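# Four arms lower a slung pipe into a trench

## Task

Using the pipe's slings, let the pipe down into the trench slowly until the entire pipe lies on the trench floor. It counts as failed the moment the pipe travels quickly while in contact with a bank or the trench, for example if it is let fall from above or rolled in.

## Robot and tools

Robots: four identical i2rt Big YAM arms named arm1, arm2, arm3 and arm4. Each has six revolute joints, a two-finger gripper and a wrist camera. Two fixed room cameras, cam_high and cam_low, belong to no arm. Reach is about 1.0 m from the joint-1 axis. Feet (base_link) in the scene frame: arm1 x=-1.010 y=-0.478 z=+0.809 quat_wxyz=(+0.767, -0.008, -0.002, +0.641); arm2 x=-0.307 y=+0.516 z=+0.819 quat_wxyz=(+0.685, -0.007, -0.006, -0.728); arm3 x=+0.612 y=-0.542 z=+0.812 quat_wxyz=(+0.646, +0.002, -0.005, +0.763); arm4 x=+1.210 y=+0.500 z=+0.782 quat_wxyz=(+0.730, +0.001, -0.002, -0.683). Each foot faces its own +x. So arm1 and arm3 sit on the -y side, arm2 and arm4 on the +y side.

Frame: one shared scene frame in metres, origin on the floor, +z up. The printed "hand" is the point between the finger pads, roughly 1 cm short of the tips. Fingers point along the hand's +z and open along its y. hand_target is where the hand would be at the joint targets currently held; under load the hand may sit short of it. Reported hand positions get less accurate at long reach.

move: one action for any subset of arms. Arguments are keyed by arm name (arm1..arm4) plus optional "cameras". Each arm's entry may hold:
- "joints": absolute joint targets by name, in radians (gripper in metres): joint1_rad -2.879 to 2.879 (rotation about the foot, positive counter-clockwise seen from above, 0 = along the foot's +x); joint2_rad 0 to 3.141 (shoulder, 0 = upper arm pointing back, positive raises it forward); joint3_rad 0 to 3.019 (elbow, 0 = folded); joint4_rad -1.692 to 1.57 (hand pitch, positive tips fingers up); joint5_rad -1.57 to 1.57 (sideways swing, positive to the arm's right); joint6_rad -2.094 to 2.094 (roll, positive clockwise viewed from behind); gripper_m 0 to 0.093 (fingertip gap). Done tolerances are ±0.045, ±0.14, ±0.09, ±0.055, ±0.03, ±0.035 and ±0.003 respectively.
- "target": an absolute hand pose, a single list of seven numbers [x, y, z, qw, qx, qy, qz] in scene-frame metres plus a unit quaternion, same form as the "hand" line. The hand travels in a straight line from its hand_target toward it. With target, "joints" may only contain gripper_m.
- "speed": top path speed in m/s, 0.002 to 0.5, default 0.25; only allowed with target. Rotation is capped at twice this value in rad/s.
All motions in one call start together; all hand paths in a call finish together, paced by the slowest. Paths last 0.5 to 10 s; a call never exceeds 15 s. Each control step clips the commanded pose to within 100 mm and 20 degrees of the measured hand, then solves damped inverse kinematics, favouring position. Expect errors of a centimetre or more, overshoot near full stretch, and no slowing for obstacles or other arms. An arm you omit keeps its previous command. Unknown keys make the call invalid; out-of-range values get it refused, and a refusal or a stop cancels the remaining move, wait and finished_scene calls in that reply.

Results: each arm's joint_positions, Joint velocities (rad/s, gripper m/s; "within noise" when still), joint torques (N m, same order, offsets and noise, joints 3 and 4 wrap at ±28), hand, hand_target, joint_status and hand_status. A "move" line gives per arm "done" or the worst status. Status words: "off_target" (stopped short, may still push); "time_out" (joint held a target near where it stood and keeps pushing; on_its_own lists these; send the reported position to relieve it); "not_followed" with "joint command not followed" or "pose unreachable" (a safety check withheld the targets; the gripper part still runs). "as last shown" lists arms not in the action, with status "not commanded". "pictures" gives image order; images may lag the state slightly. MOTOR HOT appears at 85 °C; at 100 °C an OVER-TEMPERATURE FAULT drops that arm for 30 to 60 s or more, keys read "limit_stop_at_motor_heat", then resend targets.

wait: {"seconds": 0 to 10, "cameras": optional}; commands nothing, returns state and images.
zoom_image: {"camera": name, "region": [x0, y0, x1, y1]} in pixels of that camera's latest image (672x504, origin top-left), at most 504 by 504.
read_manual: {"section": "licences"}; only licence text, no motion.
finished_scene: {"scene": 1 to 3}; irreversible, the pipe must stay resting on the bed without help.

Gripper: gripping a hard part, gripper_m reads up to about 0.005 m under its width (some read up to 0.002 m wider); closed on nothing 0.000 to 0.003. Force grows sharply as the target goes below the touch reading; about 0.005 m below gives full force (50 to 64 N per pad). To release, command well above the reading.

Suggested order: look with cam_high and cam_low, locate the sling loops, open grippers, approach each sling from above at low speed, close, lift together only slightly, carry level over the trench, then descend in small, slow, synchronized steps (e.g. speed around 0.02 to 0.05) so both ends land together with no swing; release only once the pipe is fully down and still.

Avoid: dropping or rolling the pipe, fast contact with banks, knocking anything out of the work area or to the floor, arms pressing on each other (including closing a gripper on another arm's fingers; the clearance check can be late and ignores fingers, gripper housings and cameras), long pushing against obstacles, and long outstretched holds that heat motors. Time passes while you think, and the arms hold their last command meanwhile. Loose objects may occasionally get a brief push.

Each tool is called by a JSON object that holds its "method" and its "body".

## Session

{"method": "move", "body": {"arm1": {"joints": {"joint1_rad": -1.468, "joint2_rad": 1.81, "joint3_rad": 0.695, "joint4_rad": -0.456, "joint5_rad": 0, "joint6_rad": -1.646, "gripper_m": 0.08}}, "arm2": {"joints": {"joint1_rad": -1.006, "joint2_rad": 1.964, "joint3_rad": 0.947, "joint4_rad": -0.553, "joint5_rad": 0, "joint6_rad": -1.067, "gripper_m": 0.08}}, "arm3": {"joints": {"joint1_rad": -1.671, "joint2_rad": 1.707, "joint3_rad": 0.477, "joint4_rad": -0.341, "joint5_rad": 0, "joint6_rad": -1.506, "gripper_m": 0.08}}, "arm4": {"joints": {"joint1_rad": -1.091, "joint2_rad": 1.799, "joint3_rad": 0.817, "joint4_rad": -0.589, "joint5_rad": 0, "joint6_rad": -1.025, "gripper_m": 0.08}}}}

{"method": "zoom_image", "body": {"camera": "cam_low", "region": [190, 150, 410, 310]}}

Scene clock: 2.00 s.
Joint torques (N m): arm1=[-0.21 -11.11 3.79 1.03 -0.12 -0.09] | arm2=[-0.21 -16.62 5.57 0.09 -0.21 0.05] | arm3=[1.08 -10.93 2.7 0.39 -0.31 -0.07] | arm4=[0.44 -13.1 4.34 0.65 -0.07 -0.02]
Heat: arm1: hottest joint2_rad 30 °C; arm2: hottest joint3_rad 29 °C; arm3: hottest joint2_rad 29 °C; arm4: hottest joint3_rad 29 °C.
move: arm1 done; arm2 done; arm3 done; arm4 done
Joint velocities: within noise
arm1.joint_positions: joint1_rad=-1.471 joint2_rad=+1.795 joint3_rad=+0.700 joint4_rad=-0.468 joint5_rad=+0.001 joint6_rad=-1.636 gripper_m=+0.08010
arm1.joint_status: all done
arm1.hand: x=-0.6609 y=-0.5071 z=+0.7131 quat_wxyz=(-0.004, +0.703, -0.712, +0.011) (m; scene frame)
arm1.hand_target: x=-0.6642 y=-0.5057 z=+0.7074 quat_wxyz=(-0.002, +0.707, -0.707, +0.008) (m; scene frame)
arm1.hand_status: not commanded
arm2.joint_positions: joint1_rad=-1.010 joint2_rad=+1.977 joint3_rad=+0.946 joint4_rad=-0.568 joint5_rad=+0.001 joint6_rad=-1.060 gripper_m=+0.08007
arm2.joint_status: all done
arm2.hand: x=-0.6790 y=+0.3118 z=+0.7018 quat_wxyz=(-0.009, -0.711, -0.703, -0.007) (m; scene frame)
arm2.hand_target: x=-0.6845 y=+0.3066 z=+0.7071 quat_wxyz=(-0.005, -0.707, -0.707, +0.007) (m; scene frame)
arm2.hand_status: not commanded
arm3.joint_positions: joint1_rad=-1.670 joint2_rad=+1.702 joint3_rad=+0.481 joint4_rad=-0.350 joint5_rad=+0.002 joint6_rad=-1.499 gripper_m=+0.08011
arm3.joint_status: all done
arm3.hand: x=+0.8812 y=-0.5243 z=+0.7054 quat_wxyz=(-0.004, +0.705, -0.709, -0.002) (m; scene frame)
arm3.hand_target: x=+0.8799 y=-0.5244 z=+0.7035 quat_wxyz=(-0.004, +0.707, -0.707, -0.002) (m; scene frame)
arm3.hand_status: not commanded
arm4.joint_positions: joint1_rad=-1.092 joint2_rad=+1.805 joint3_rad=+0.817 joint4_rad=-0.602 joint5_rad=+0.002 joint6_rad=-1.011 gripper_m=+0.08012
arm4.joint_status: all done
arm4.hand: x=+0.8837 y=+0.3030 z=+0.6993 quat_wxyz=(-0.004, -0.713, -0.701, -0.011) (m; scene frame)
arm4.hand_target: x=+0.8802 y=+0.2998 z=+0.7014 quat_wxyz=(-0.002, -0.707, -0.707, -0.001) (m; scene frame)
arm4.hand_status: not commanded
pictures: arm1_cam_wrist, arm2_cam_wrist, arm3_cam_wrist, arm4_cam_wrist, cam_high, cam_low

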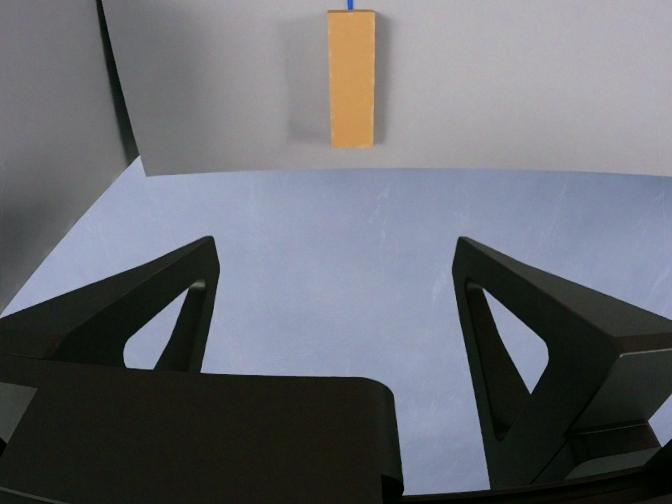

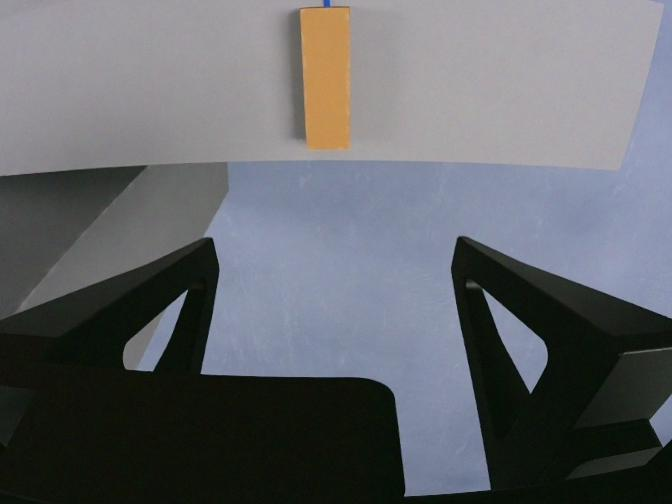

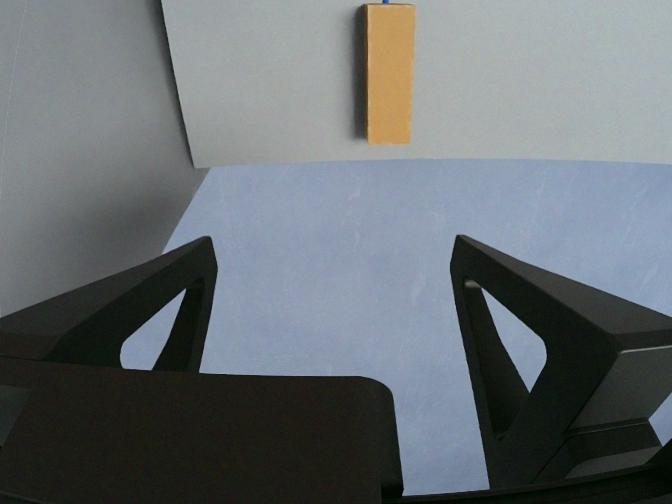

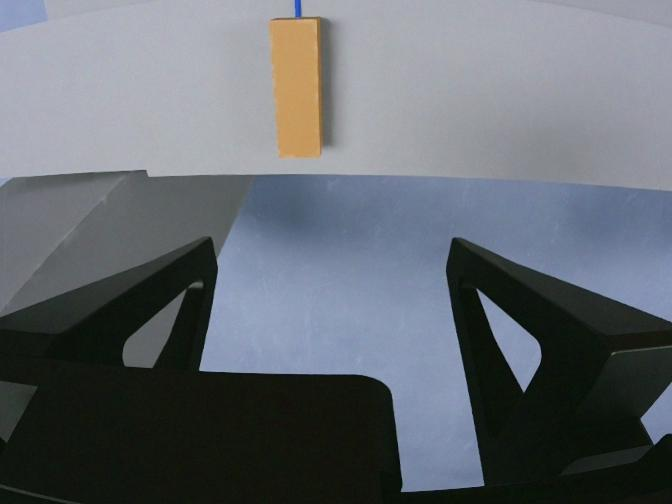

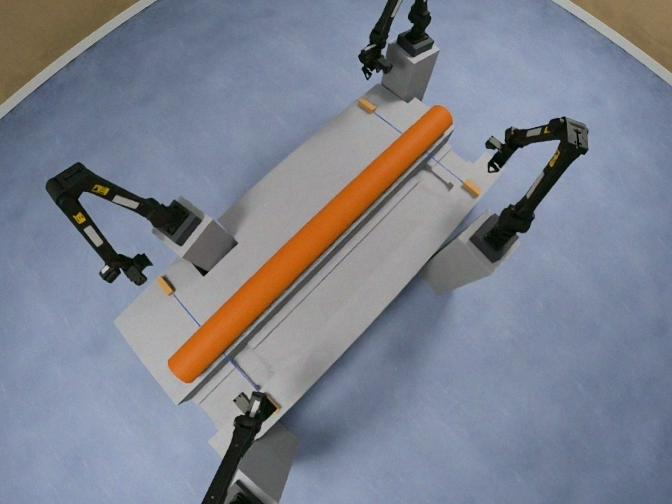

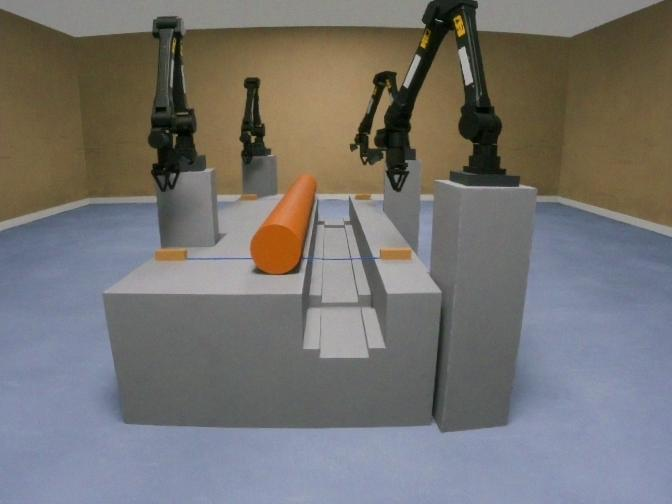

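Scaled by 2.291.

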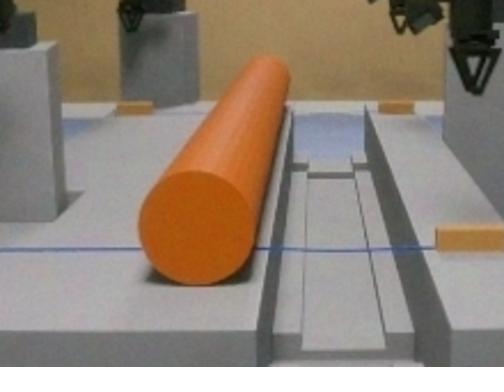

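{"method": "move", "body": {"arm1": {"target": [-0.645, -0.506, 0.466, 0, 0.7071, -0.7071, 0], "speed": 0.2}, "arm2": {"target": [-0.687, 0.306, 0.473, -0.0131, 0.7071, 0.7071, -0.0131], "speed": 0.2}, "arm3": {"target": [0.925, -0.520, 0.468, 0, 0.7071, -0.7071, 0], "speed": 0.2}, "arm4": {"target": [0.901, 0.300, 0.475, -0.0131, 0.7071, 0.7071, -0.0131], "speed": 0.2}, "cameras": []}}

{"method": "move", "body": {"arm1": {"joints": {"gripper_m": 0.022}}, "arm2": {"joints": {"gripper_m": 0.022}}, "arm3": {"joints": {"gripper_m": 0.022}}, "arm4": {"joints": {"gripper_m": 0.022}}}}

Scene clock: 10.63 s.
Joint torques (N m): arm1=[0.32 -14.97 0.44 1.06 -0.21 -0.06] | arm2=[0.03 -18.78 2.52 0.1 -0.06 0.1] | arm3=[1.32 -17.32 -1.09 0.39 -0.1 -0.02] | arm4=[1.08 -15.38 0.8 0.73 0.1 0.32]
Heat: arm1: hottest joint2_rad 30 °C; arm2: hottest joint3_rad 30 °C; arm3: hottest joint2_rad 29 °C; arm4: hottest joint3_rad 29 °C.
move: arm1 done; arm2 off_target; arm3 done; arm4 off_target
Joint velocities: within noise
arm1.joint_positions: joint1_rad=-1.471 joint2_rad=+2.549 joint3_rad=+0.960 joint4_rad=+0.002 joint5_rad=-0.006 joint6_rad=-1.637 gripper_m=+0.08010
arm1.joint_status: not commanded
arm1.hand: x=-0.6439 y=-0.5092 z=+0.4719 quat_wxyz=(+0.001, +0.703, -0.712, +0.000) (m; scene frame)
arm1.hand_target: x=-0.6451 y=-0.5061 z=+0.4661 quat_wxyz=(+0.000, +0.707, -0.707, +0.000) (m; scene frame)
arm1.hand_status: done (0.007 m and 0.7 deg from the pose sent, 0.248 m and 1.6 deg at the start)
arm2.joint_positions: joint1_rad=-1.010 joint2_rad=+2.591 joint3_rad=+1.121 joint4_rad=-0.114 joint5_rad=+0.030 joint6_rad=-1.060 gripper_m=+0.08007
arm2.joint_status: not commanded
arm2.hand: x=-0.6746 y=+0.3162 z=+0.4683 quat_wxyz=(+0.007, -0.711, -0.703, -0.004) (m; scene frame)
arm2.hand_target: x=-0.6868 y=+0.3060 z=+0.4733 quat_wxyz=(+0.013, -0.707, -0.707, +0.013) (m; scene frame)
arm2.hand_status: off_target (0.017 m and 2.2 deg from the pose sent, 0.229 m and 3.4 deg at the start)
arm3.joint_positions: joint1_rad=-1.670 joint2_rad=+2.566 joint3_rad=+0.832 joint4_rad=+0.155 joint5_rad=+0.007 joint6_rad=-1.499 gripper_m=+0.08011
arm3.joint_status: not commanded
arm3.hand: x=+0.9254 y=-0.5199 z=+0.4701 quat_wxyz=(+0.000, +0.705, -0.709, -0.002) (m; scene frame)
arm3.hand_target: x=+0.9250 y=-0.5201 z=+0.4681 quat_wxyz=(+0.000, +0.707, -0.707, +0.000) (m; scene frame)
arm3.hand_status: done (0.002 m and 0.4 deg from the pose sent, 0.241 m and 0.6 deg at the start)
arm4.joint_positions: joint1_rad=-1.064 joint2_rad=+2.452 joint3_rad=+0.878 joint4_rad=+0.008 joint5_rad=+0.022 joint6_rad=-1.002 gripper_m=+0.08012
arm4.joint_status: not commanded
arm4.hand: x=+0.9086 y=+0.3091 z=+0.4725 quat_wxyz=(+0.009, -0.706, -0.708, -0.001) (m; scene frame)
arm4.hand_target: x=+0.9010 y=+0.3000 z=+0.4752 quat_wxyz=(+0.013, -0.707, -0.707, +0.013) (m; scene frame)
arm4.hand_status: off_target (0.012 m and 1.7 deg from the pose sent, 0.225 m and 3.4 deg at the start)
pictures: none
No camera images: "cameras" was empty.

Scene clock: 11.27 s.
Joint torques (N m): arm1=[1.03 -15.27 0.42 0.88 -0.19 -0.04] | arm2=[0.09 -18.84 2.39 0.09 -0.07 0.1] | arm3=[1.32 -17.38 -1.05 0.38 -0.11 -0.01] | arm4=[1.03 -15.33 0.75 0.72 0.07 0.31]
Heat: arm1: hottest joint2_rad 30 °C; arm2: hottest joint3_rad 30 °C; arm3: hottest joint2_rad 29 °C; arm4: hottest joint3_rad 29 °C.
move: arm1 off_target; arm2 off_target; arm3 off_target; arm4 off_target
Joint velocities: within noise
arm1.joint_positions: joint1_rad=-1.471 joint2_rad=+2.549 joint3_rad=+0.960 joint4_rad=+0.004 joint5_rad=-0.007 joint6_rad=-1.637 gripper_m=+0.03385
arm1.joint_status: gripper_m off_target (ended at +0.03389, target +0.02200)
arm1.hand: x=-0.6436 y=-0.5091 z=+0.4719 quat_wxyz=(+0.001, +0.703, -0.712, +0.000) (m; scene frame)
arm1.hand_target: x=-0.6451 y=-0.5061 z=+0.4661 quat_wxyz=(+0.000, +0.707, -0.707, +0.000) (m; scene frame)
arm1.hand_status: not commanded
arm2.joint_positions: joint1_rad=-1.010 joint2_rad=+2.591 joint3_rad=+1.122 joint4_rad=-0.114 joint5_rad=+0.030 joint6_rad=-1.061 gripper_m=+0.03455
arm2.joint_status: gripper_m off_target (ended at +0.03458, target +0.02200)
arm2.hand: x=-0.6755 y=+0.3158 z=+0.4684 quat_wxyz=(+0.007, -0.711, -0.703, -0.003) (m; scene frame)
arm2.hand_target: x=-0.6868 y=+0.3060 z=+0.4732 quat_wxyz=(+0.013, -0.707, -0.707, +0.013) (m; scene frame)
arm2.hand_status: not commanded
arm3.joint_positions: joint1_rad=-1.670 joint2_rad=+2.566 joint3_rad=+0.832 joint4_rad=+0.156 joint5_rad=+0.007 joint6_rad=-1.500 gripper_m=+0.03467
arm3.joint_status: gripper_m off_target (ended at +0.03470, target +0.02200)
arm3.hand: x=+0.9255 y=-0.5200 z=+0.4701 quat_wxyz=(+0.000, +0.706, -0.709, -0.002) (m; scene frame)
arm3.hand_target: x=+0.9250 y=-0.5200 z=+0.4681 quat_wxyz=(+0.000, +0.707, -0.707, +0.000) (m; scene frame)
arm3.hand_status: not commanded
arm4.joint_positions: joint1_rad=-1.063 joint2_rad=+2.452 joint3_rad=+0.878 joint4_rad=+0.008 joint5_rad=+0.023 joint6_rad=-1.002 gripper_m=+0.03470
arm4.joint_status: gripper_m off_target (ended at +0.03473, target +0.02200)
arm4.hand: x=+0.9087 y=+0.3089 z=+0.4725 quat_wxyz=(+0.009, -0.706, -0.709, -0.001) (m; scene frame)
arm4.hand_target: x=+0.9011 y=+0.3000 z=+0.4752 quat_wxyz=(+0.013, -0.707, -0.707, +0.013) (m; scene frame)
arm4.hand_status: not commanded
pictures: arm1_cam_wrist, arm2_cam_wrist, arm3_cam_wrist, arm4_cam_wrist, cam_high, cam_low

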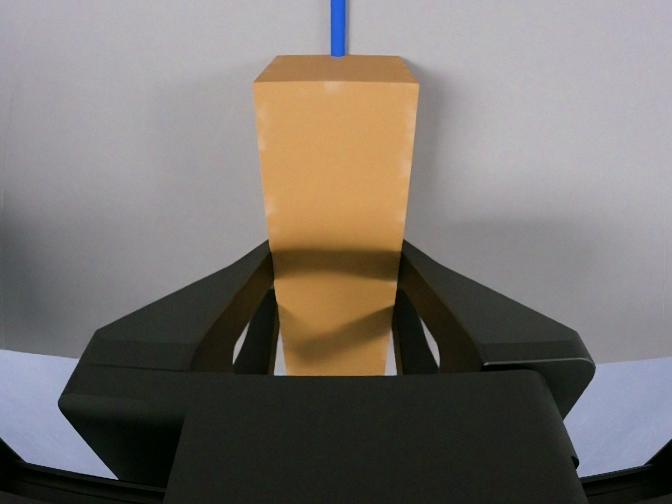

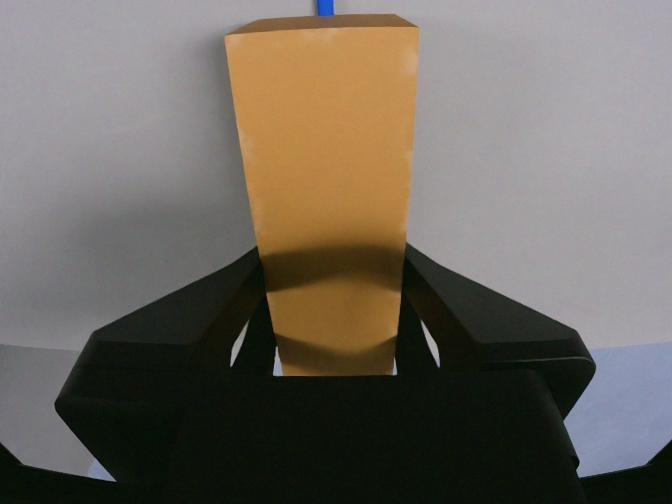

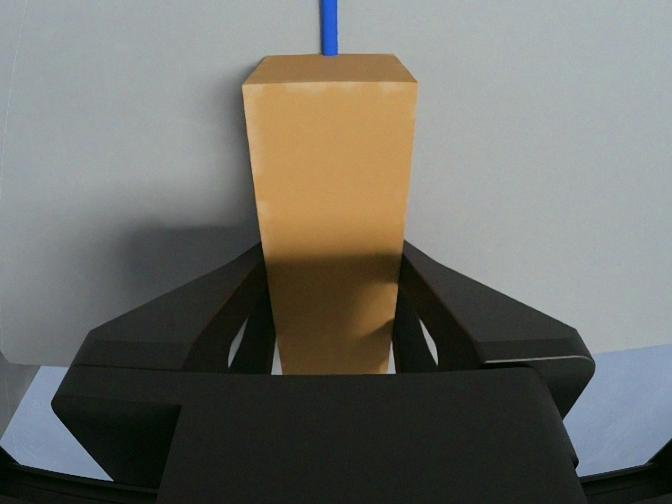

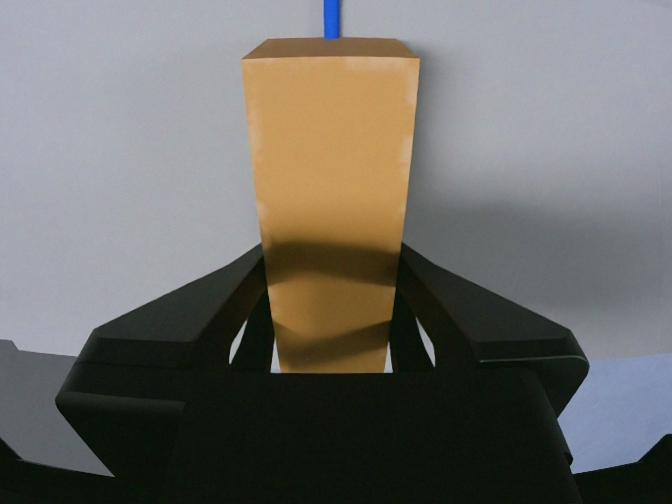

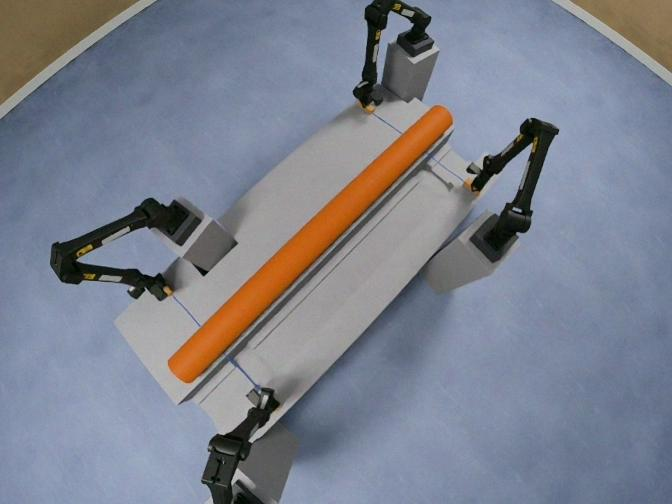

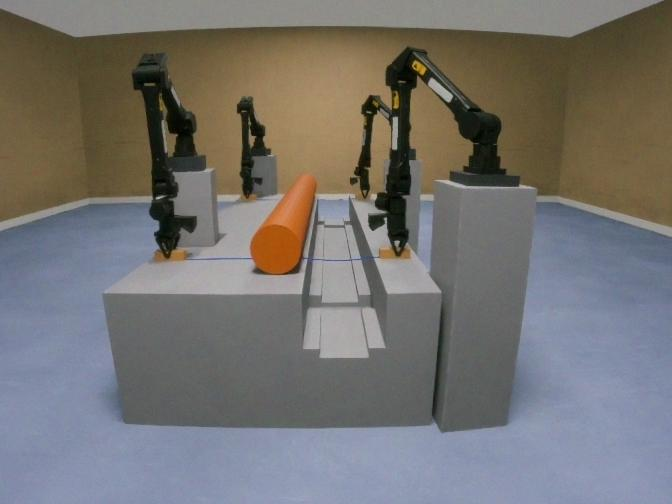

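{"method": "move", "body": {"arm1": {"target": [-0.64, -0.293, 0.765, 0, 0.7071, -0.7071, 0], "speed": 0.2}, "arm2": {"target": [-0.687, 0.087, 0.78, -0.0131, 0.7071, 0.7071, -0.0131], "speed": 0.2}, "arm3": {"target": [0.932, -0.296, 0.765, 0, 0.7071, -0.7071, 0], "speed": 0.2}, "arm4": {"target": [0.90, 0.079, 0.78, -0.0131, 0.7071, 0.7071, -0.0131], "speed": 0.2}, "cameras": []}}

{"method": "move", "body": {"arm1": {"target": [-0.635, -0.283, 0.905, 0, 0.7071, -0.7071, 0], "speed": 0.055}, "arm2": {"target": [-0.682, 0.067, 0.888, -0.0131, 0.7071, 0.7071, -0.0131], "speed": 0.055}, "arm3": {"target": [0.938, -0.276, 0.905, 0, 0.7071, -0.7071, 0], "speed": 0.055}, "arm4": {"target": [0.896, 0.064, 0.888, -0.0131, 0.7071, 0.7071, -0.0131], "speed": 0.055}, "cameras": ["cam_high", "cam_low", "arm2_cam_wrist", "arm4_cam_wrist"]}}

{"method": "zoom_image", "body": {"camera": "cam_low", "region": [190, 130, 410, 310]}}

Scene clock: 20.47 s.
Joint torques (N m): arm1=[-0.26 -15.09 8.14 0.02 -0.2 0.08] | arm2=[-0.21 -21.95 11.75 -0.94 -0.11 0.2] | arm3=[1.08 -17.61 7.36 -0.47 -0.29 0.08] | arm4=[0.56 -19.14 9.63 -0.29 0.04 0.3]
Heat: arm1: hottest joint2_rad 31 °C; arm2: hottest joint2_rad 31 °C; arm3: hottest joint2_rad 30 °C; arm4: hottest joint3_rad 29 °C.
move: arm1 off_target; arm2 off_target; arm3 off_target; arm4 off_target
Joint velocities: within noise
arm1.joint_positions: joint1_rad=-0.929 joint2_rad=+1.789 joint3_rad=+0.883 joint4_rad=-0.709 joint5_rad=-0.012 joint6_rad=-1.118 gripper_m=+0.03386
arm1.joint_status: not commanded
arm1.hand: x=-0.6570 y=-0.3007 z=+0.7515 quat_wxyz=(+0.017, +0.711, -0.703, -0.005) (m; scene frame)
arm1.hand_target: x=-0.6403 y=-0.2932 z=+0.7653 quat_wxyz=(+0.000, +0.707, -0.707, +0.000) (m; scene frame)
arm1.hand_status: off_target (0.023 m and 2.1 deg from the pose sent, 0.364 m and 0.7 deg at the start)
arm2.joint_positions: joint1_rad=-0.657 joint2_rad=+2.094 joint3_rad=+1.382 joint4_rad=-0.901 joint5_rad=+0.038 joint6_rad=-0.721 gripper_m=+0.03455
arm2.joint_status: not commanded
arm2.hand: x=-0.6732 y=+0.1064 z=+0.7563 quat_wxyz=(+0.015, -0.706, -0.708, -0.013) (m; scene frame)
arm2.hand_target: x=-0.6862 y=+0.0877 z=+0.7805 quat_wxyz=(+0.013, -0.707, -0.707, +0.013) (m; scene frame)
arm2.hand_status: off_target (0.034 m and 3.0 deg from the pose sent, 0.387 m and 2.1 deg at the start)
arm3.joint_positions: joint1_rad=-1.076 joint2_rad=+1.777 joint3_rad=+0.856 joint4_rad=-0.695 joint5_rad=+0.008 joint6_rad=-0.918 gripper_m=+0.03467
arm3.joint_status: not commanded
arm3.hand: x=+0.9183 y=-0.3064 z=+0.7529 quat_wxyz=(+0.018, +0.710, -0.704, -0.001) (m; scene frame)
arm3.hand_target: x=+0.9317 y=-0.2963 z=+0.7652 quat_wxyz=(+0.000, +0.707, -0.707, +0.000) (m; scene frame)
arm3.hand_status: off_target (0.021 m and 2.1 deg from the pose sent, 0.370 m and 0.3 deg at the start)
arm4.joint_positions: joint1_rad=-0.692 joint2_rad=+1.919 joint3_rad=+1.220 joint4_rad=-0.911 joint5_rad=+0.035 joint6_rad=-0.637 gripper_m=+0.03470
arm4.joint_status: not commanded
arm4.hand: x=+0.9134 y=+0.1004 z=+0.7533 quat_wxyz=(+0.018, -0.703, -0.711, -0.018) (m; scene frame)
arm4.hand_target: x=+0.9008 y=+0.0800 z=+0.7803 quat_wxyz=(+0.013, -0.707, -0.707, +0.013) (m; scene frame)
arm4.hand_status: off_target (0.037 m and 3.7 deg from the pose sent, 0.384 m and 1.7 deg at the start)
pictures: none
No camera images: "cameras" was empty.

Scene clock: 23.57 s.
Joint torques (N m): arm1=[-1.55 -21.48 13.27 -1.74 0.05 -0.14] | arm2=[-0.67 -30.8 14.93 -2.73 -0.09 0.08] | arm3=[0.79 -24.53 12.07 -1.83 -0.19 -0.07] | arm4=[0.26 -28.04 12.89 -1.96 0.07 0.16]
Heat: arm1: hottest joint2_rad 31 °C; arm2: hottest joint2_rad 31 °C; arm3: hottest joint2_rad 30 °C; arm4: hottest joint3_rad 30 °C.
move: arm1 off_target; arm2 off_target; arm3 off_target; arm4 off_target
Joint velocities: within noise
arm1.joint_positions: joint1_rad=-0.908 joint2_rad=+1.640 joint3_rad=+0.986 joint4_rad=-1.047 joint5_rad=-0.017 joint6_rad=-1.088 gripper_m=+0.03386
arm1.joint_status: not commanded
arm1.hand: x=-0.6694 y=-0.2955 z=+0.8394 quat_wxyz=(+0.058, +0.706, -0.706, -0.019) (m; scene frame)
arm1.hand_target: x=-0.6391 y=-0.2850 z=+0.9023 quat_wxyz=(+0.000, +0.707, -0.707, +0.001) (m; scene frame)
arm1.hand_status: off_target (0.075 m and 7.0 deg from the pose sent, 0.156 m and 2.1 deg at the start)
arm2.joint_positions: joint1_rad=-0.622 joint2_rad=+2.074 joint3_rad=+1.435 joint4_rad=-1.061 joint5_rad=+0.038 joint6_rad=-0.677 gripper_m=+0.03455
arm2.joint_status: not commanded
arm2.hand: x=-0.6527 y=+0.1021 z=+0.7850 quat_wxyz=(+0.020, -0.707, -0.704, -0.056) (m; scene frame)
arm2.hand_target: x=-0.6748 y=+0.0758 z=+0.8732 quat_wxyz=(+0.013, -0.707, -0.707, +0.014) (m; scene frame)
arm2.hand_status: off_target (0.113 m and 7.9 deg from the pose sent, 0.138 m and 3.0 deg at the start; pose on its path clipped on 26 of 93 steps)
arm3.joint_positions: joint1_rad=-1.041 joint2_rad=+1.641 joint3_rad=+0.993 joint4_rad=-1.058 joint5_rad=+0.006 joint6_rad=-0.875 gripper_m=+0.03467
arm3.joint_status: not commanded
arm3.hand: x=+0.9103 y=-0.2958 z=+0.8447 quat_wxyz=(+0.063, +0.706, -0.706, -0.005) (m; scene frame)
arm3.hand_target: x=+0.9350 y=-0.2785 z=+0.9029 quat_wxyz=(+0.000, +0.707, -0.707, +0.000) (m; scene frame)
arm3.hand_status: off_target (0.069 m and 7.3 deg from the pose sent, 0.156 m and 2.1 deg at the start)
arm4.joint_positions: joint1_rad=-0.677 joint2_rad=+1.905 joint3_rad=+1.288 joint4_rad=-1.088 joint5_rad=+0.035 joint6_rad=-0.612 gripper_m=+0.03470
arm4.joint_status: not commanded
arm4.hand: x=+0.9235 y=+0.1031 z=+0.7834 quat_wxyz=(+0.026, -0.704, -0.707, -0.063) (m; scene frame)
arm4.hand_target: x=+0.9036 y=+0.0748 z=+0.8709 quat_wxyz=(+0.013, -0.707, -0.707, +0.013) (m; scene frame)
arm4.hand_status: off_target (0.115 m and 8.9 deg from the pose sent, 0.141 m and 3.6 deg at the start; pose on its path clipped on 28 of 93 steps)
pictures: arm2_cam_wrist, arm4_cam_wrist, cam_high, cam_low

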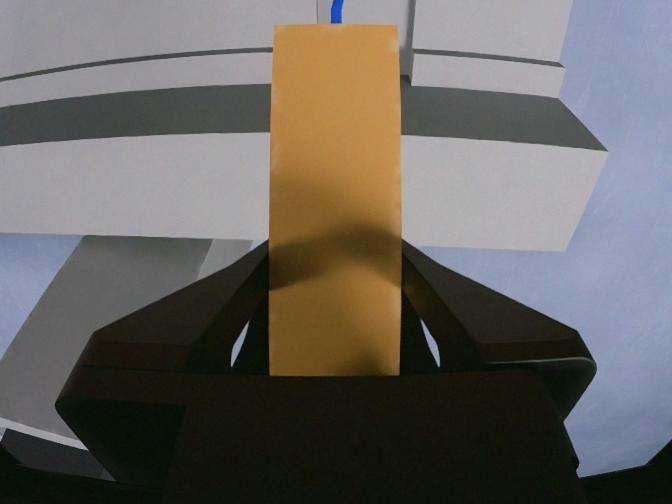

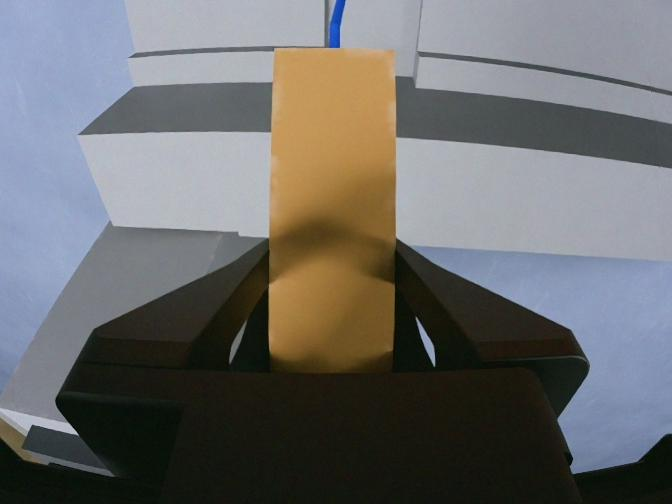

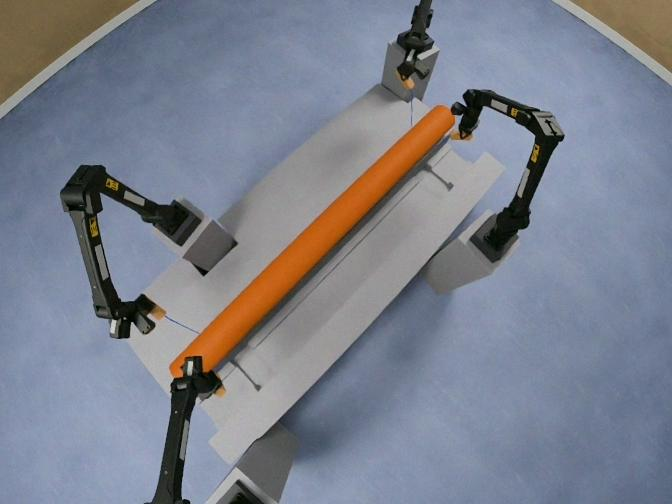

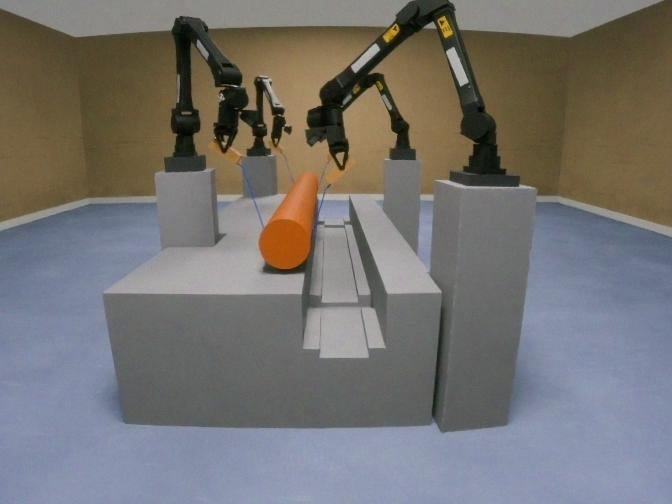

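Scaled by 2.291.

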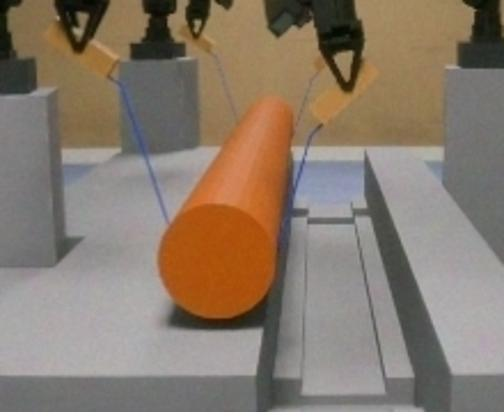

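{"method": "move", "body": {"arm1": {"target": [-0.668, -0.06, 0.925, 0, 0.7071, -0.7071, 0], "speed": 0.1}, "arm2": {"target": [-0.717, 0.325, 0.89, -0.0131, 0.7071, 0.7071, -0.0131], "speed": 0.1}, "arm3": {"target": [0.90, -0.091, 0.925, 0, 0.7071, -0.7071, 0], "speed": 0.1}, "arm4": {"target": [0.858, 0.289, 0.89, -0.0131, 0.7071, 0.7071, -0.0131], "speed": 0.1}, "cameras": ["cam_high", "cam_low"]}}

{"method": "zoom_image", "body": {"camera": "cam_low", "region": [245, 150, 425, 370]}}

{"method": "zoom_image", "body": {"camera": "cam_low", "region": [290, 160, 400, 240]}}

Scene clock: 33.47 s.
Joint torques (N m): arm1=[-2.2 -23.41 15.1 -1.52 0.19 -0.03] | arm2=[-2.9 -24.06 10.74 -1.28 0.24 -0.11] | arm3=[0.44 -28.75 13.39 -1.81 -0.11 -0.05] | arm4=[-1.49 -21.95 9.25 -0.79 0.27 -0.09]
Heat: arm1: hottest joint3_rad 34 °C; arm2: hottest joint3_rad 34 °C; arm3: hottest joint2_rad 32 °C; arm4: hottest joint3_rad 32 °C.
move: arm1 off_target; arm2 off_target; arm3 off_target; arm4 off_target
Joint velocities: within noise
arm1.joint_positions: joint1_rad=-0.496 joint2_rad=+1.860 joint3_rad=+1.369 joint4_rad=-1.187 joint5_rad=-0.021 joint6_rad=-0.693 gripper_m=+0.03387
arm1.joint_status: not commanded
arm1.hand: x=-0.6980 y=-0.0805 z=+0.8595 quat_wxyz=(+0.052, +0.712, -0.700, +0.003) (m; scene frame)
arm1.hand_target: x=-0.6714 y=-0.0640 z=+0.9242 quat_wxyz=(-0.001, +0.707, -0.707, +0.000) (m; scene frame)
arm1.hand_status: off_target (0.075 m and 6.1 deg from the pose sent, 0.250 m and 7.0 deg at the start)
arm2.joint_positions: joint1_rad=-1.027 joint2_rad=+1.743 joint3_rad=+1.078 joint4_rad=-0.997 joint5_rad=+0.025 joint6_rad=-1.098 gripper_m=+0.03454
arm2.joint_status: not commanded
arm2.hand: x=-0.6915 y=+0.3201 z=+0.8350 quat_wxyz=(-0.007, -0.702, -0.711, -0.040) (m; scene frame)
arm2.hand_target: x=-0.7148 y=+0.3256 z=+0.8874 quat_wxyz=(+0.014, -0.707, -0.707, +0.012) (m; scene frame)
arm2.hand_status: off_target (0.061 m and 6.6 deg from the pose sent, 0.255 m and 7.9 deg at the start)
arm3.joint_positions: joint1_rad=-0.721 joint2_rad=+1.879 joint3_rad=+1.370 joint4_rad=-1.193 joint5_rad=+0.002 joint6_rad=-0.564 gripper_m=+0.03467
arm3.joint_status: not commanded
arm3.hand: x=+0.8779 y=-0.1163 z=+0.8580 quat_wxyz=(+0.059, +0.709, -0.703, +0.013) (m; scene frame)
arm3.hand_target: x=+0.8973 y=-0.0951 z=+0.9242 quat_wxyz=(-0.001, +0.707, -0.707, +0.000) (m; scene frame)
arm3.hand_status: off_target (0.075 m and 7.0 deg from the pose sent, 0.220 m and 7.3 deg at the start)
arm4.joint_positions: joint1_rad=-1.057 joint2_rad=+1.587 joint3_rad=+1.001 joint4_rad=-1.076 joint5_rad=+0.020 joint6_rad=-0.993 gripper_m=+0.03470
arm4.joint_status: not commanded
arm4.hand: x=+0.8799 y=+0.2886 z=+0.8329 quat_wxyz=(-0.002, -0.705, -0.707, -0.048) (m; scene frame)
arm4.hand_target: x=+0.8602 y=+0.2899 z=+0.8866 quat_wxyz=(+0.015, -0.707, -0.707, +0.012) (m; scene frame)
arm4.hand_status: off_target (0.061 m and 7.2 deg from the pose sent, 0.224 m and 8.9 deg at the start)
pictures: cam_high, cam_low

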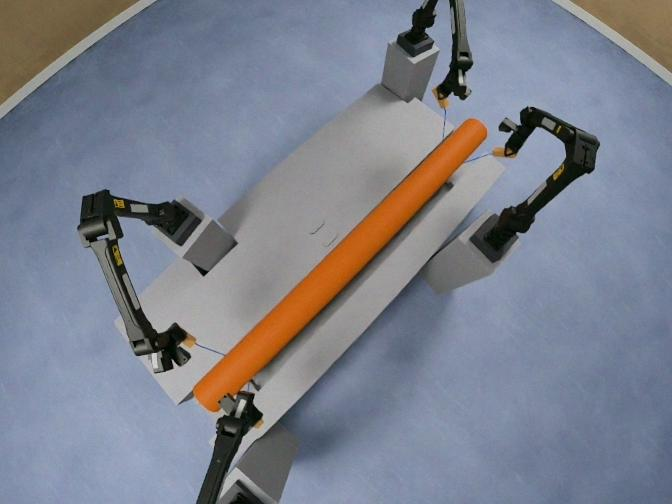

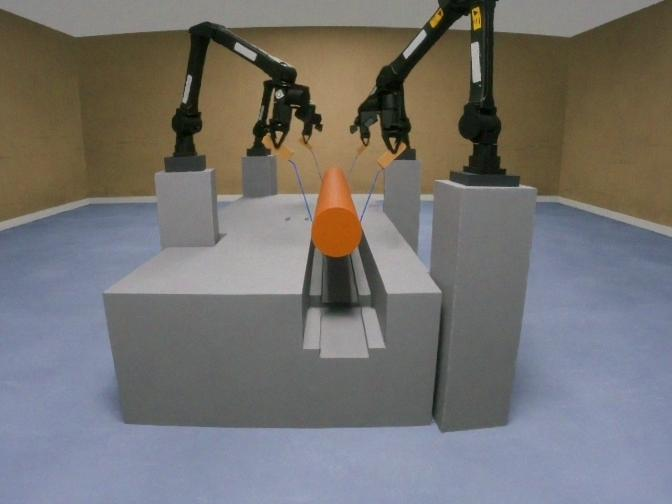

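Scaled by 2.291.

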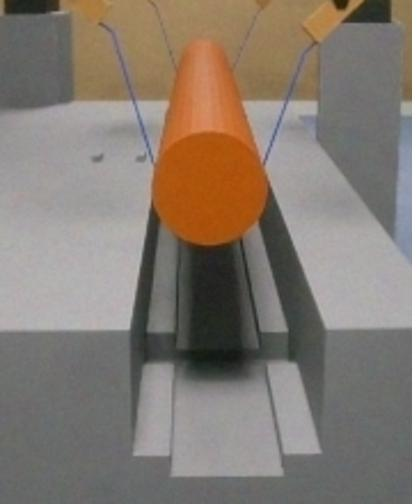

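Scaled by 4.582.

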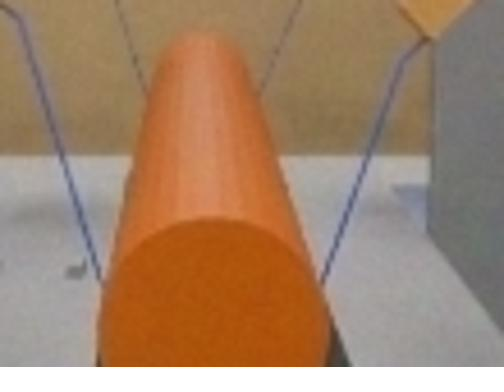

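{"method": "move", "body": {"arm1": {"target": [-0.668, -0.066, 0.71, 0, 0.7071, -0.7071, 0], "speed": 0.09}, "arm2": {"target": [-0.717, 0.319, 0.675, -0.0131, 0.7071, 0.7071, -0.0131], "speed": 0.09}, "arm3": {"target": [0.90, -0.078, 0.71, 0, 0.7071, -0.7071, 0], "speed": 0.09}, "arm4": {"target": [0.858, 0.302, 0.675, -0.0131, 0.7071, 0.7071, -0.0131], "speed": 0.09}, "cameras": ["cam_high", "cam_low"]}}

{"method": "zoom_image", "body": {"camera": "cam_low", "region": [245, 150, 425, 370]}}

{"method": "zoom_image", "body": {"camera": "cam_low", "region": [290, 170, 400, 250]}}

Scene clock: 42.00 s.
Joint torques (N m): arm1=[-2.61 -25.64 6.54 -0.06 0.17 -0.03] | arm2=[-2.61 -22.42 5.6 -0.83 0.14 -0.01] | arm3=[0.73 -30.74 6.78 -0.68 -0.13 0.04] | arm4=[-1.96 -20.42 3.95 -0.05 0.22 -0.07]
Heat: arm1: hottest joint3_rad 38 °C; arm2: hottest joint3_rad 34 °C; arm3: hottest joint2_rad 33 °C; arm4: hottest joint3_rad 33 °C.
move: arm1 off_target; arm2 off_target; arm3 off_target; arm4 off_target
Joint velocities: within noise
arm1.joint_positions: joint1_rad=-0.496 joint2_rad=+2.168 joint3_rad=+1.278 joint4_rad=-0.745 joint5_rad=-0.021 joint6_rad=-0.692 gripper_m=+0.03387
arm1.joint_status: not commanded
arm1.hand: x=-0.6893 y=-0.0745 z=+0.6730 quat_wxyz=(+0.031, +0.713, -0.701, +0.001) (m; scene frame)
arm1.hand_target: x=-0.6686 y=-0.0667 z=+0.7090 quat_wxyz=(+0.000, +0.707, -0.707, +0.000) (m; scene frame)
arm1.hand_status: off_target (0.044 m and 3.7 deg from the pose sent, 0.153 m and 6.1 deg at the start)
arm2.joint_positions: joint1_rad=-1.027 joint2_rad=+2.140 joint3_rad=+0.987 joint4_rad=-0.472 joint5_rad=+0.027 joint6_rad=-1.102 gripper_m=+0.03455
arm2.joint_status: not commanded
arm2.hand: x=-0.6860 y=+0.3202 z=+0.6419 quat_wxyz=(-0.001, -0.702, -0.712, -0.023) (m; scene frame)
arm2.hand_target: x=-0.7159 y=+0.3197 z=+0.6738 quat_wxyz=(+0.014, -0.707, -0.707, +0.013) (m; scene frame)
arm2.hand_status: off_target (0.045 m and 4.5 deg from the pose sent, 0.162 m and 6.6 deg at the start)
arm3.joint_positions: joint1_rad=-0.714 joint2_rad=+2.208 joint3_rad=+1.310 joint4_rad=-0.762 joint5_rad=+0.002 joint6_rad=-0.556 gripper_m=+0.03467
arm3.joint_status: not commanded
arm3.hand: x=+0.8831 y=-0.0995 z=+0.6679 quat_wxyz=(+0.038, +0.709, -0.704, +0.009) (m; scene frame)
arm3.hand_target: x=+0.8994 y=-0.0791 z=+0.7093 quat_wxyz=(+0.000, +0.707, -0.707, +0.000) (m; scene frame)
arm3.hand_status: off_target (0.050 m and 4.5 deg from the pose sent, 0.154 m and 7.0 deg at the start)
arm4.joint_positions: joint1_rad=-1.082 joint2_rad=+1.964 joint3_rad=+0.830 joint4_rad=-0.482 joint5_rad=+0.020 joint6_rad=-1.029 gripper_m=+0.03470
arm4.joint_status: not commanded
arm4.hand: x=+0.8854 y=+0.3026 z=+0.6436 quat_wxyz=(+0.002, -0.702, -0.712, -0.025) (m; scene frame)
arm4.hand_target: x=+0.8590 y=+0.3024 z=+0.6734 quat_wxyz=(+0.014, -0.707, -0.707, +0.013) (m; scene frame)
arm4.hand_status: off_target (0.042 m and 4.6 deg from the pose sent, 0.160 m and 7.2 deg at the start)
pictures: cam_high, cam_low

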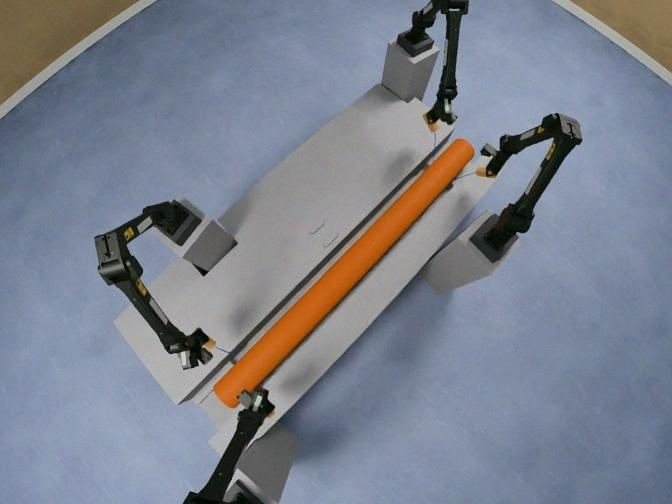

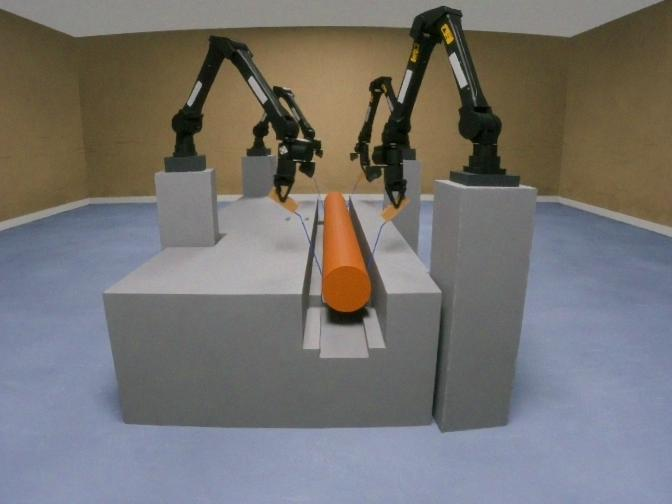

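Scaled by 2.291.

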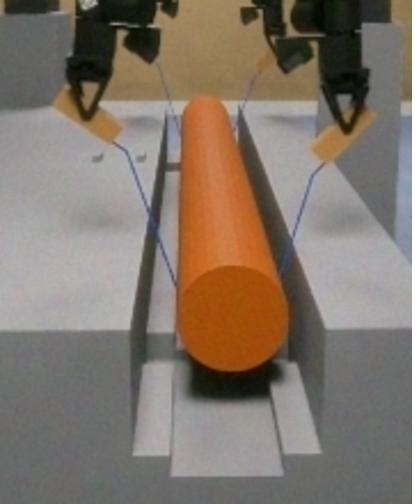

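Scaled by 4.582.

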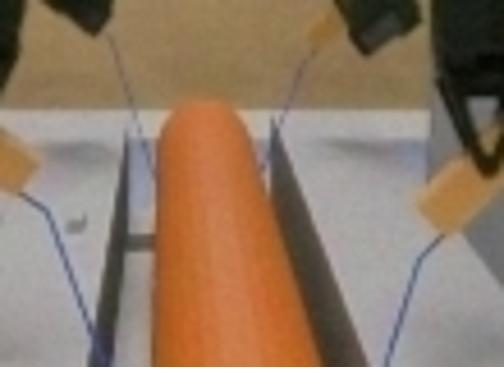

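{"method": "move", "body": {"arm1": {"target": [-0.668, -0.082, 0.585, 0, 0.7071, -0.7071, 0], "speed": 0.04}, "arm2": {"target": [-0.717, 0.303, 0.553, -0.0131, 0.7071, 0.7071, -0.0131], "speed": 0.04}, "arm3": {"target": [0.90, -0.094, 0.585, 0, 0.7071, -0.7071, 0], "speed": 0.04}, "arm4": {"target": [0.858, 0.286, 0.553, -0.0131, 0.7071, 0.7071, -0.0131], "speed": 0.04}, "cameras": ["cam_high", "cam_low"]}}

{"method": "zoom_image", "body": {"camera": "cam_low", "region": [245, 150, 425, 370]}}

{"method": "zoom_image", "body": {"camera": "cam_low", "region": [290, 170, 400, 250]}}

Scene clock: 51.10 s.
Joint torques (N m): arm1=[-0.56 -17.79 6.26 0.99 0.04 -0.08] | arm2=[-0.97 -17.9 5.14 0.14 -0.08 0.21] | arm3=[0.26 -22.95 5.89 0.47 -0.12 -0.07] | arm4=[0.32 -14.92 3.69 0.7 0.09 0.3]
Heat: arm1: hottest joint3_rad 37 °C; arm2: hottest joint3_rad 34 °C; arm3: hottest joint2_rad 34 °C; arm4: hottest joint3_rad 32 °C.
move: arm1 off_target; arm2 off_target; arm3 off_target; arm4 off_target
Joint velocities: within noise
arm1.joint_positions: joint1_rad=-0.525 joint2_rad=+2.315 joint3_rad=+1.267 joint4_rad=-0.530 joint5_rad=-0.019 joint6_rad=-0.700 gripper_m=+0.03387
arm1.joint_status: not commanded
arm1.hand: x=-0.6751 y=-0.0840 z=+0.5959 quat_wxyz=(+0.003, +0.706, -0.708, -0.001) (m; scene frame)
arm1.hand_target: x=-0.6682 y=-0.0824 z=+0.5853 quat_wxyz=(+0.000, +0.707, -0.707, +0.000) (m; scene frame)
arm1.hand_status: off_target (0.013 m and 0.4 deg from the pose sent, 0.091 m and 3.7 deg at the start)
arm2.joint_positions: joint1_rad=-1.021 joint2_rad=+2.384 joint3_rad=+1.081 joint4_rad=-0.285 joint5_rad=+0.030 joint6_rad=-1.096 gripper_m=+0.03455
arm2.joint_status: not commanded
arm2.hand: x=-0.6990 y=+0.3096 z=+0.5507 quat_wxyz=(+0.006, -0.702, -0.712, -0.006) (m; scene frame)
arm2.hand_target: x=-0.7166 y=+0.3032 z=+0.5535 quat_wxyz=(+0.013, -0.707, -0.707, +0.013) (m; scene frame)
arm2.hand_status: off_target (0.019 m and 2.4 deg from the pose sent, 0.096 m and 4.5 deg at the start)
arm3.joint_positions: joint1_rad=-0.726 joint2_rad=+2.358 joint3_rad=+1.304 joint4_rad=-0.544 joint5_rad=+0.002 joint6_rad=-0.563 gripper_m=+0.03467
arm3.joint_status: not commanded
arm3.hand: x=+0.8896 y=-0.1003 z=+0.5887 quat_wxyz=(+0.009, +0.708, -0.706, +0.002) (m; scene frame)
arm3.hand_target: x=+0.8998 y=-0.0943 z=+0.5853 quat_wxyz=(+0.000, +0.707, -0.707, +0.000) (m; scene frame)
arm3.hand_status: off_target (0.013 m and 1.0 deg from the pose sent, 0.085 m and 4.6 deg at the start)
arm4.joint_positions: joint1_rad=-1.081 joint2_rad=+2.230 joint3_rad=+0.891 joint4_rad=-0.234 joint5_rad=+0.022 joint6_rad=-1.029 gripper_m=+0.03470
arm4.joint_status: not commanded
arm4.hand: x=+0.8729 y=+0.2944 z=+0.5517 quat_wxyz=(+0.008, -0.702, -0.712, -0.004) (m; scene frame)
arm4.hand_target: x=+0.8581 y=+0.2861 z=+0.5535 quat_wxyz=(+0.013, -0.707, -0.707, +0.013) (m; scene frame)
arm4.hand_status: off_target (0.017 m and 2.2 deg from the pose sent, 0.096 m and 4.6 deg at the start)
pictures: cam_high, cam_low

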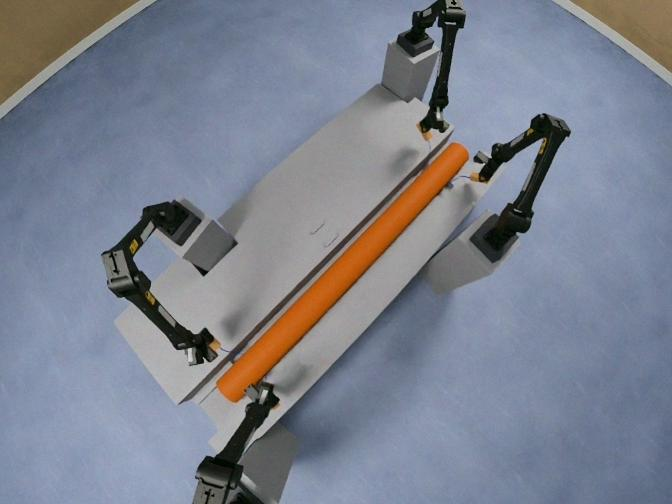

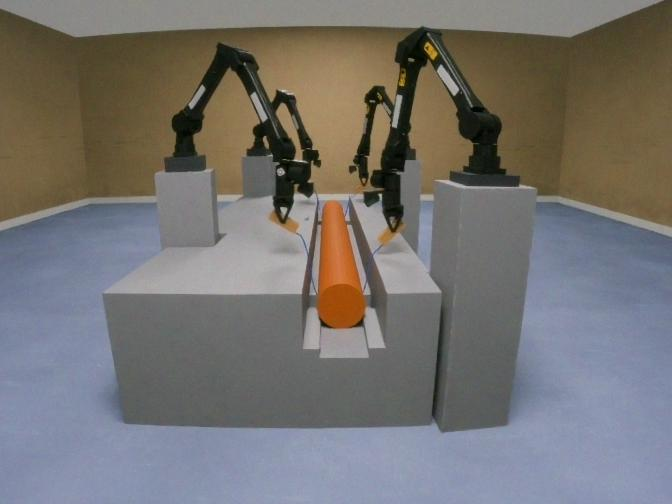

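Scaled by 2.291.

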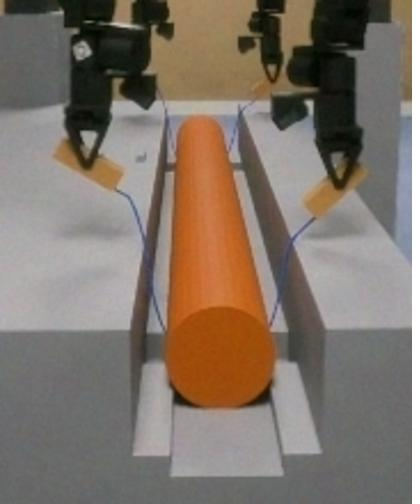

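Scaled by 4.582.

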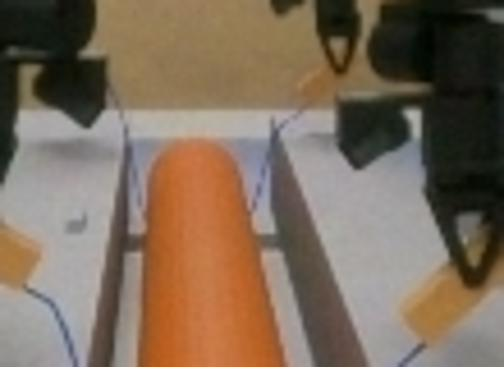

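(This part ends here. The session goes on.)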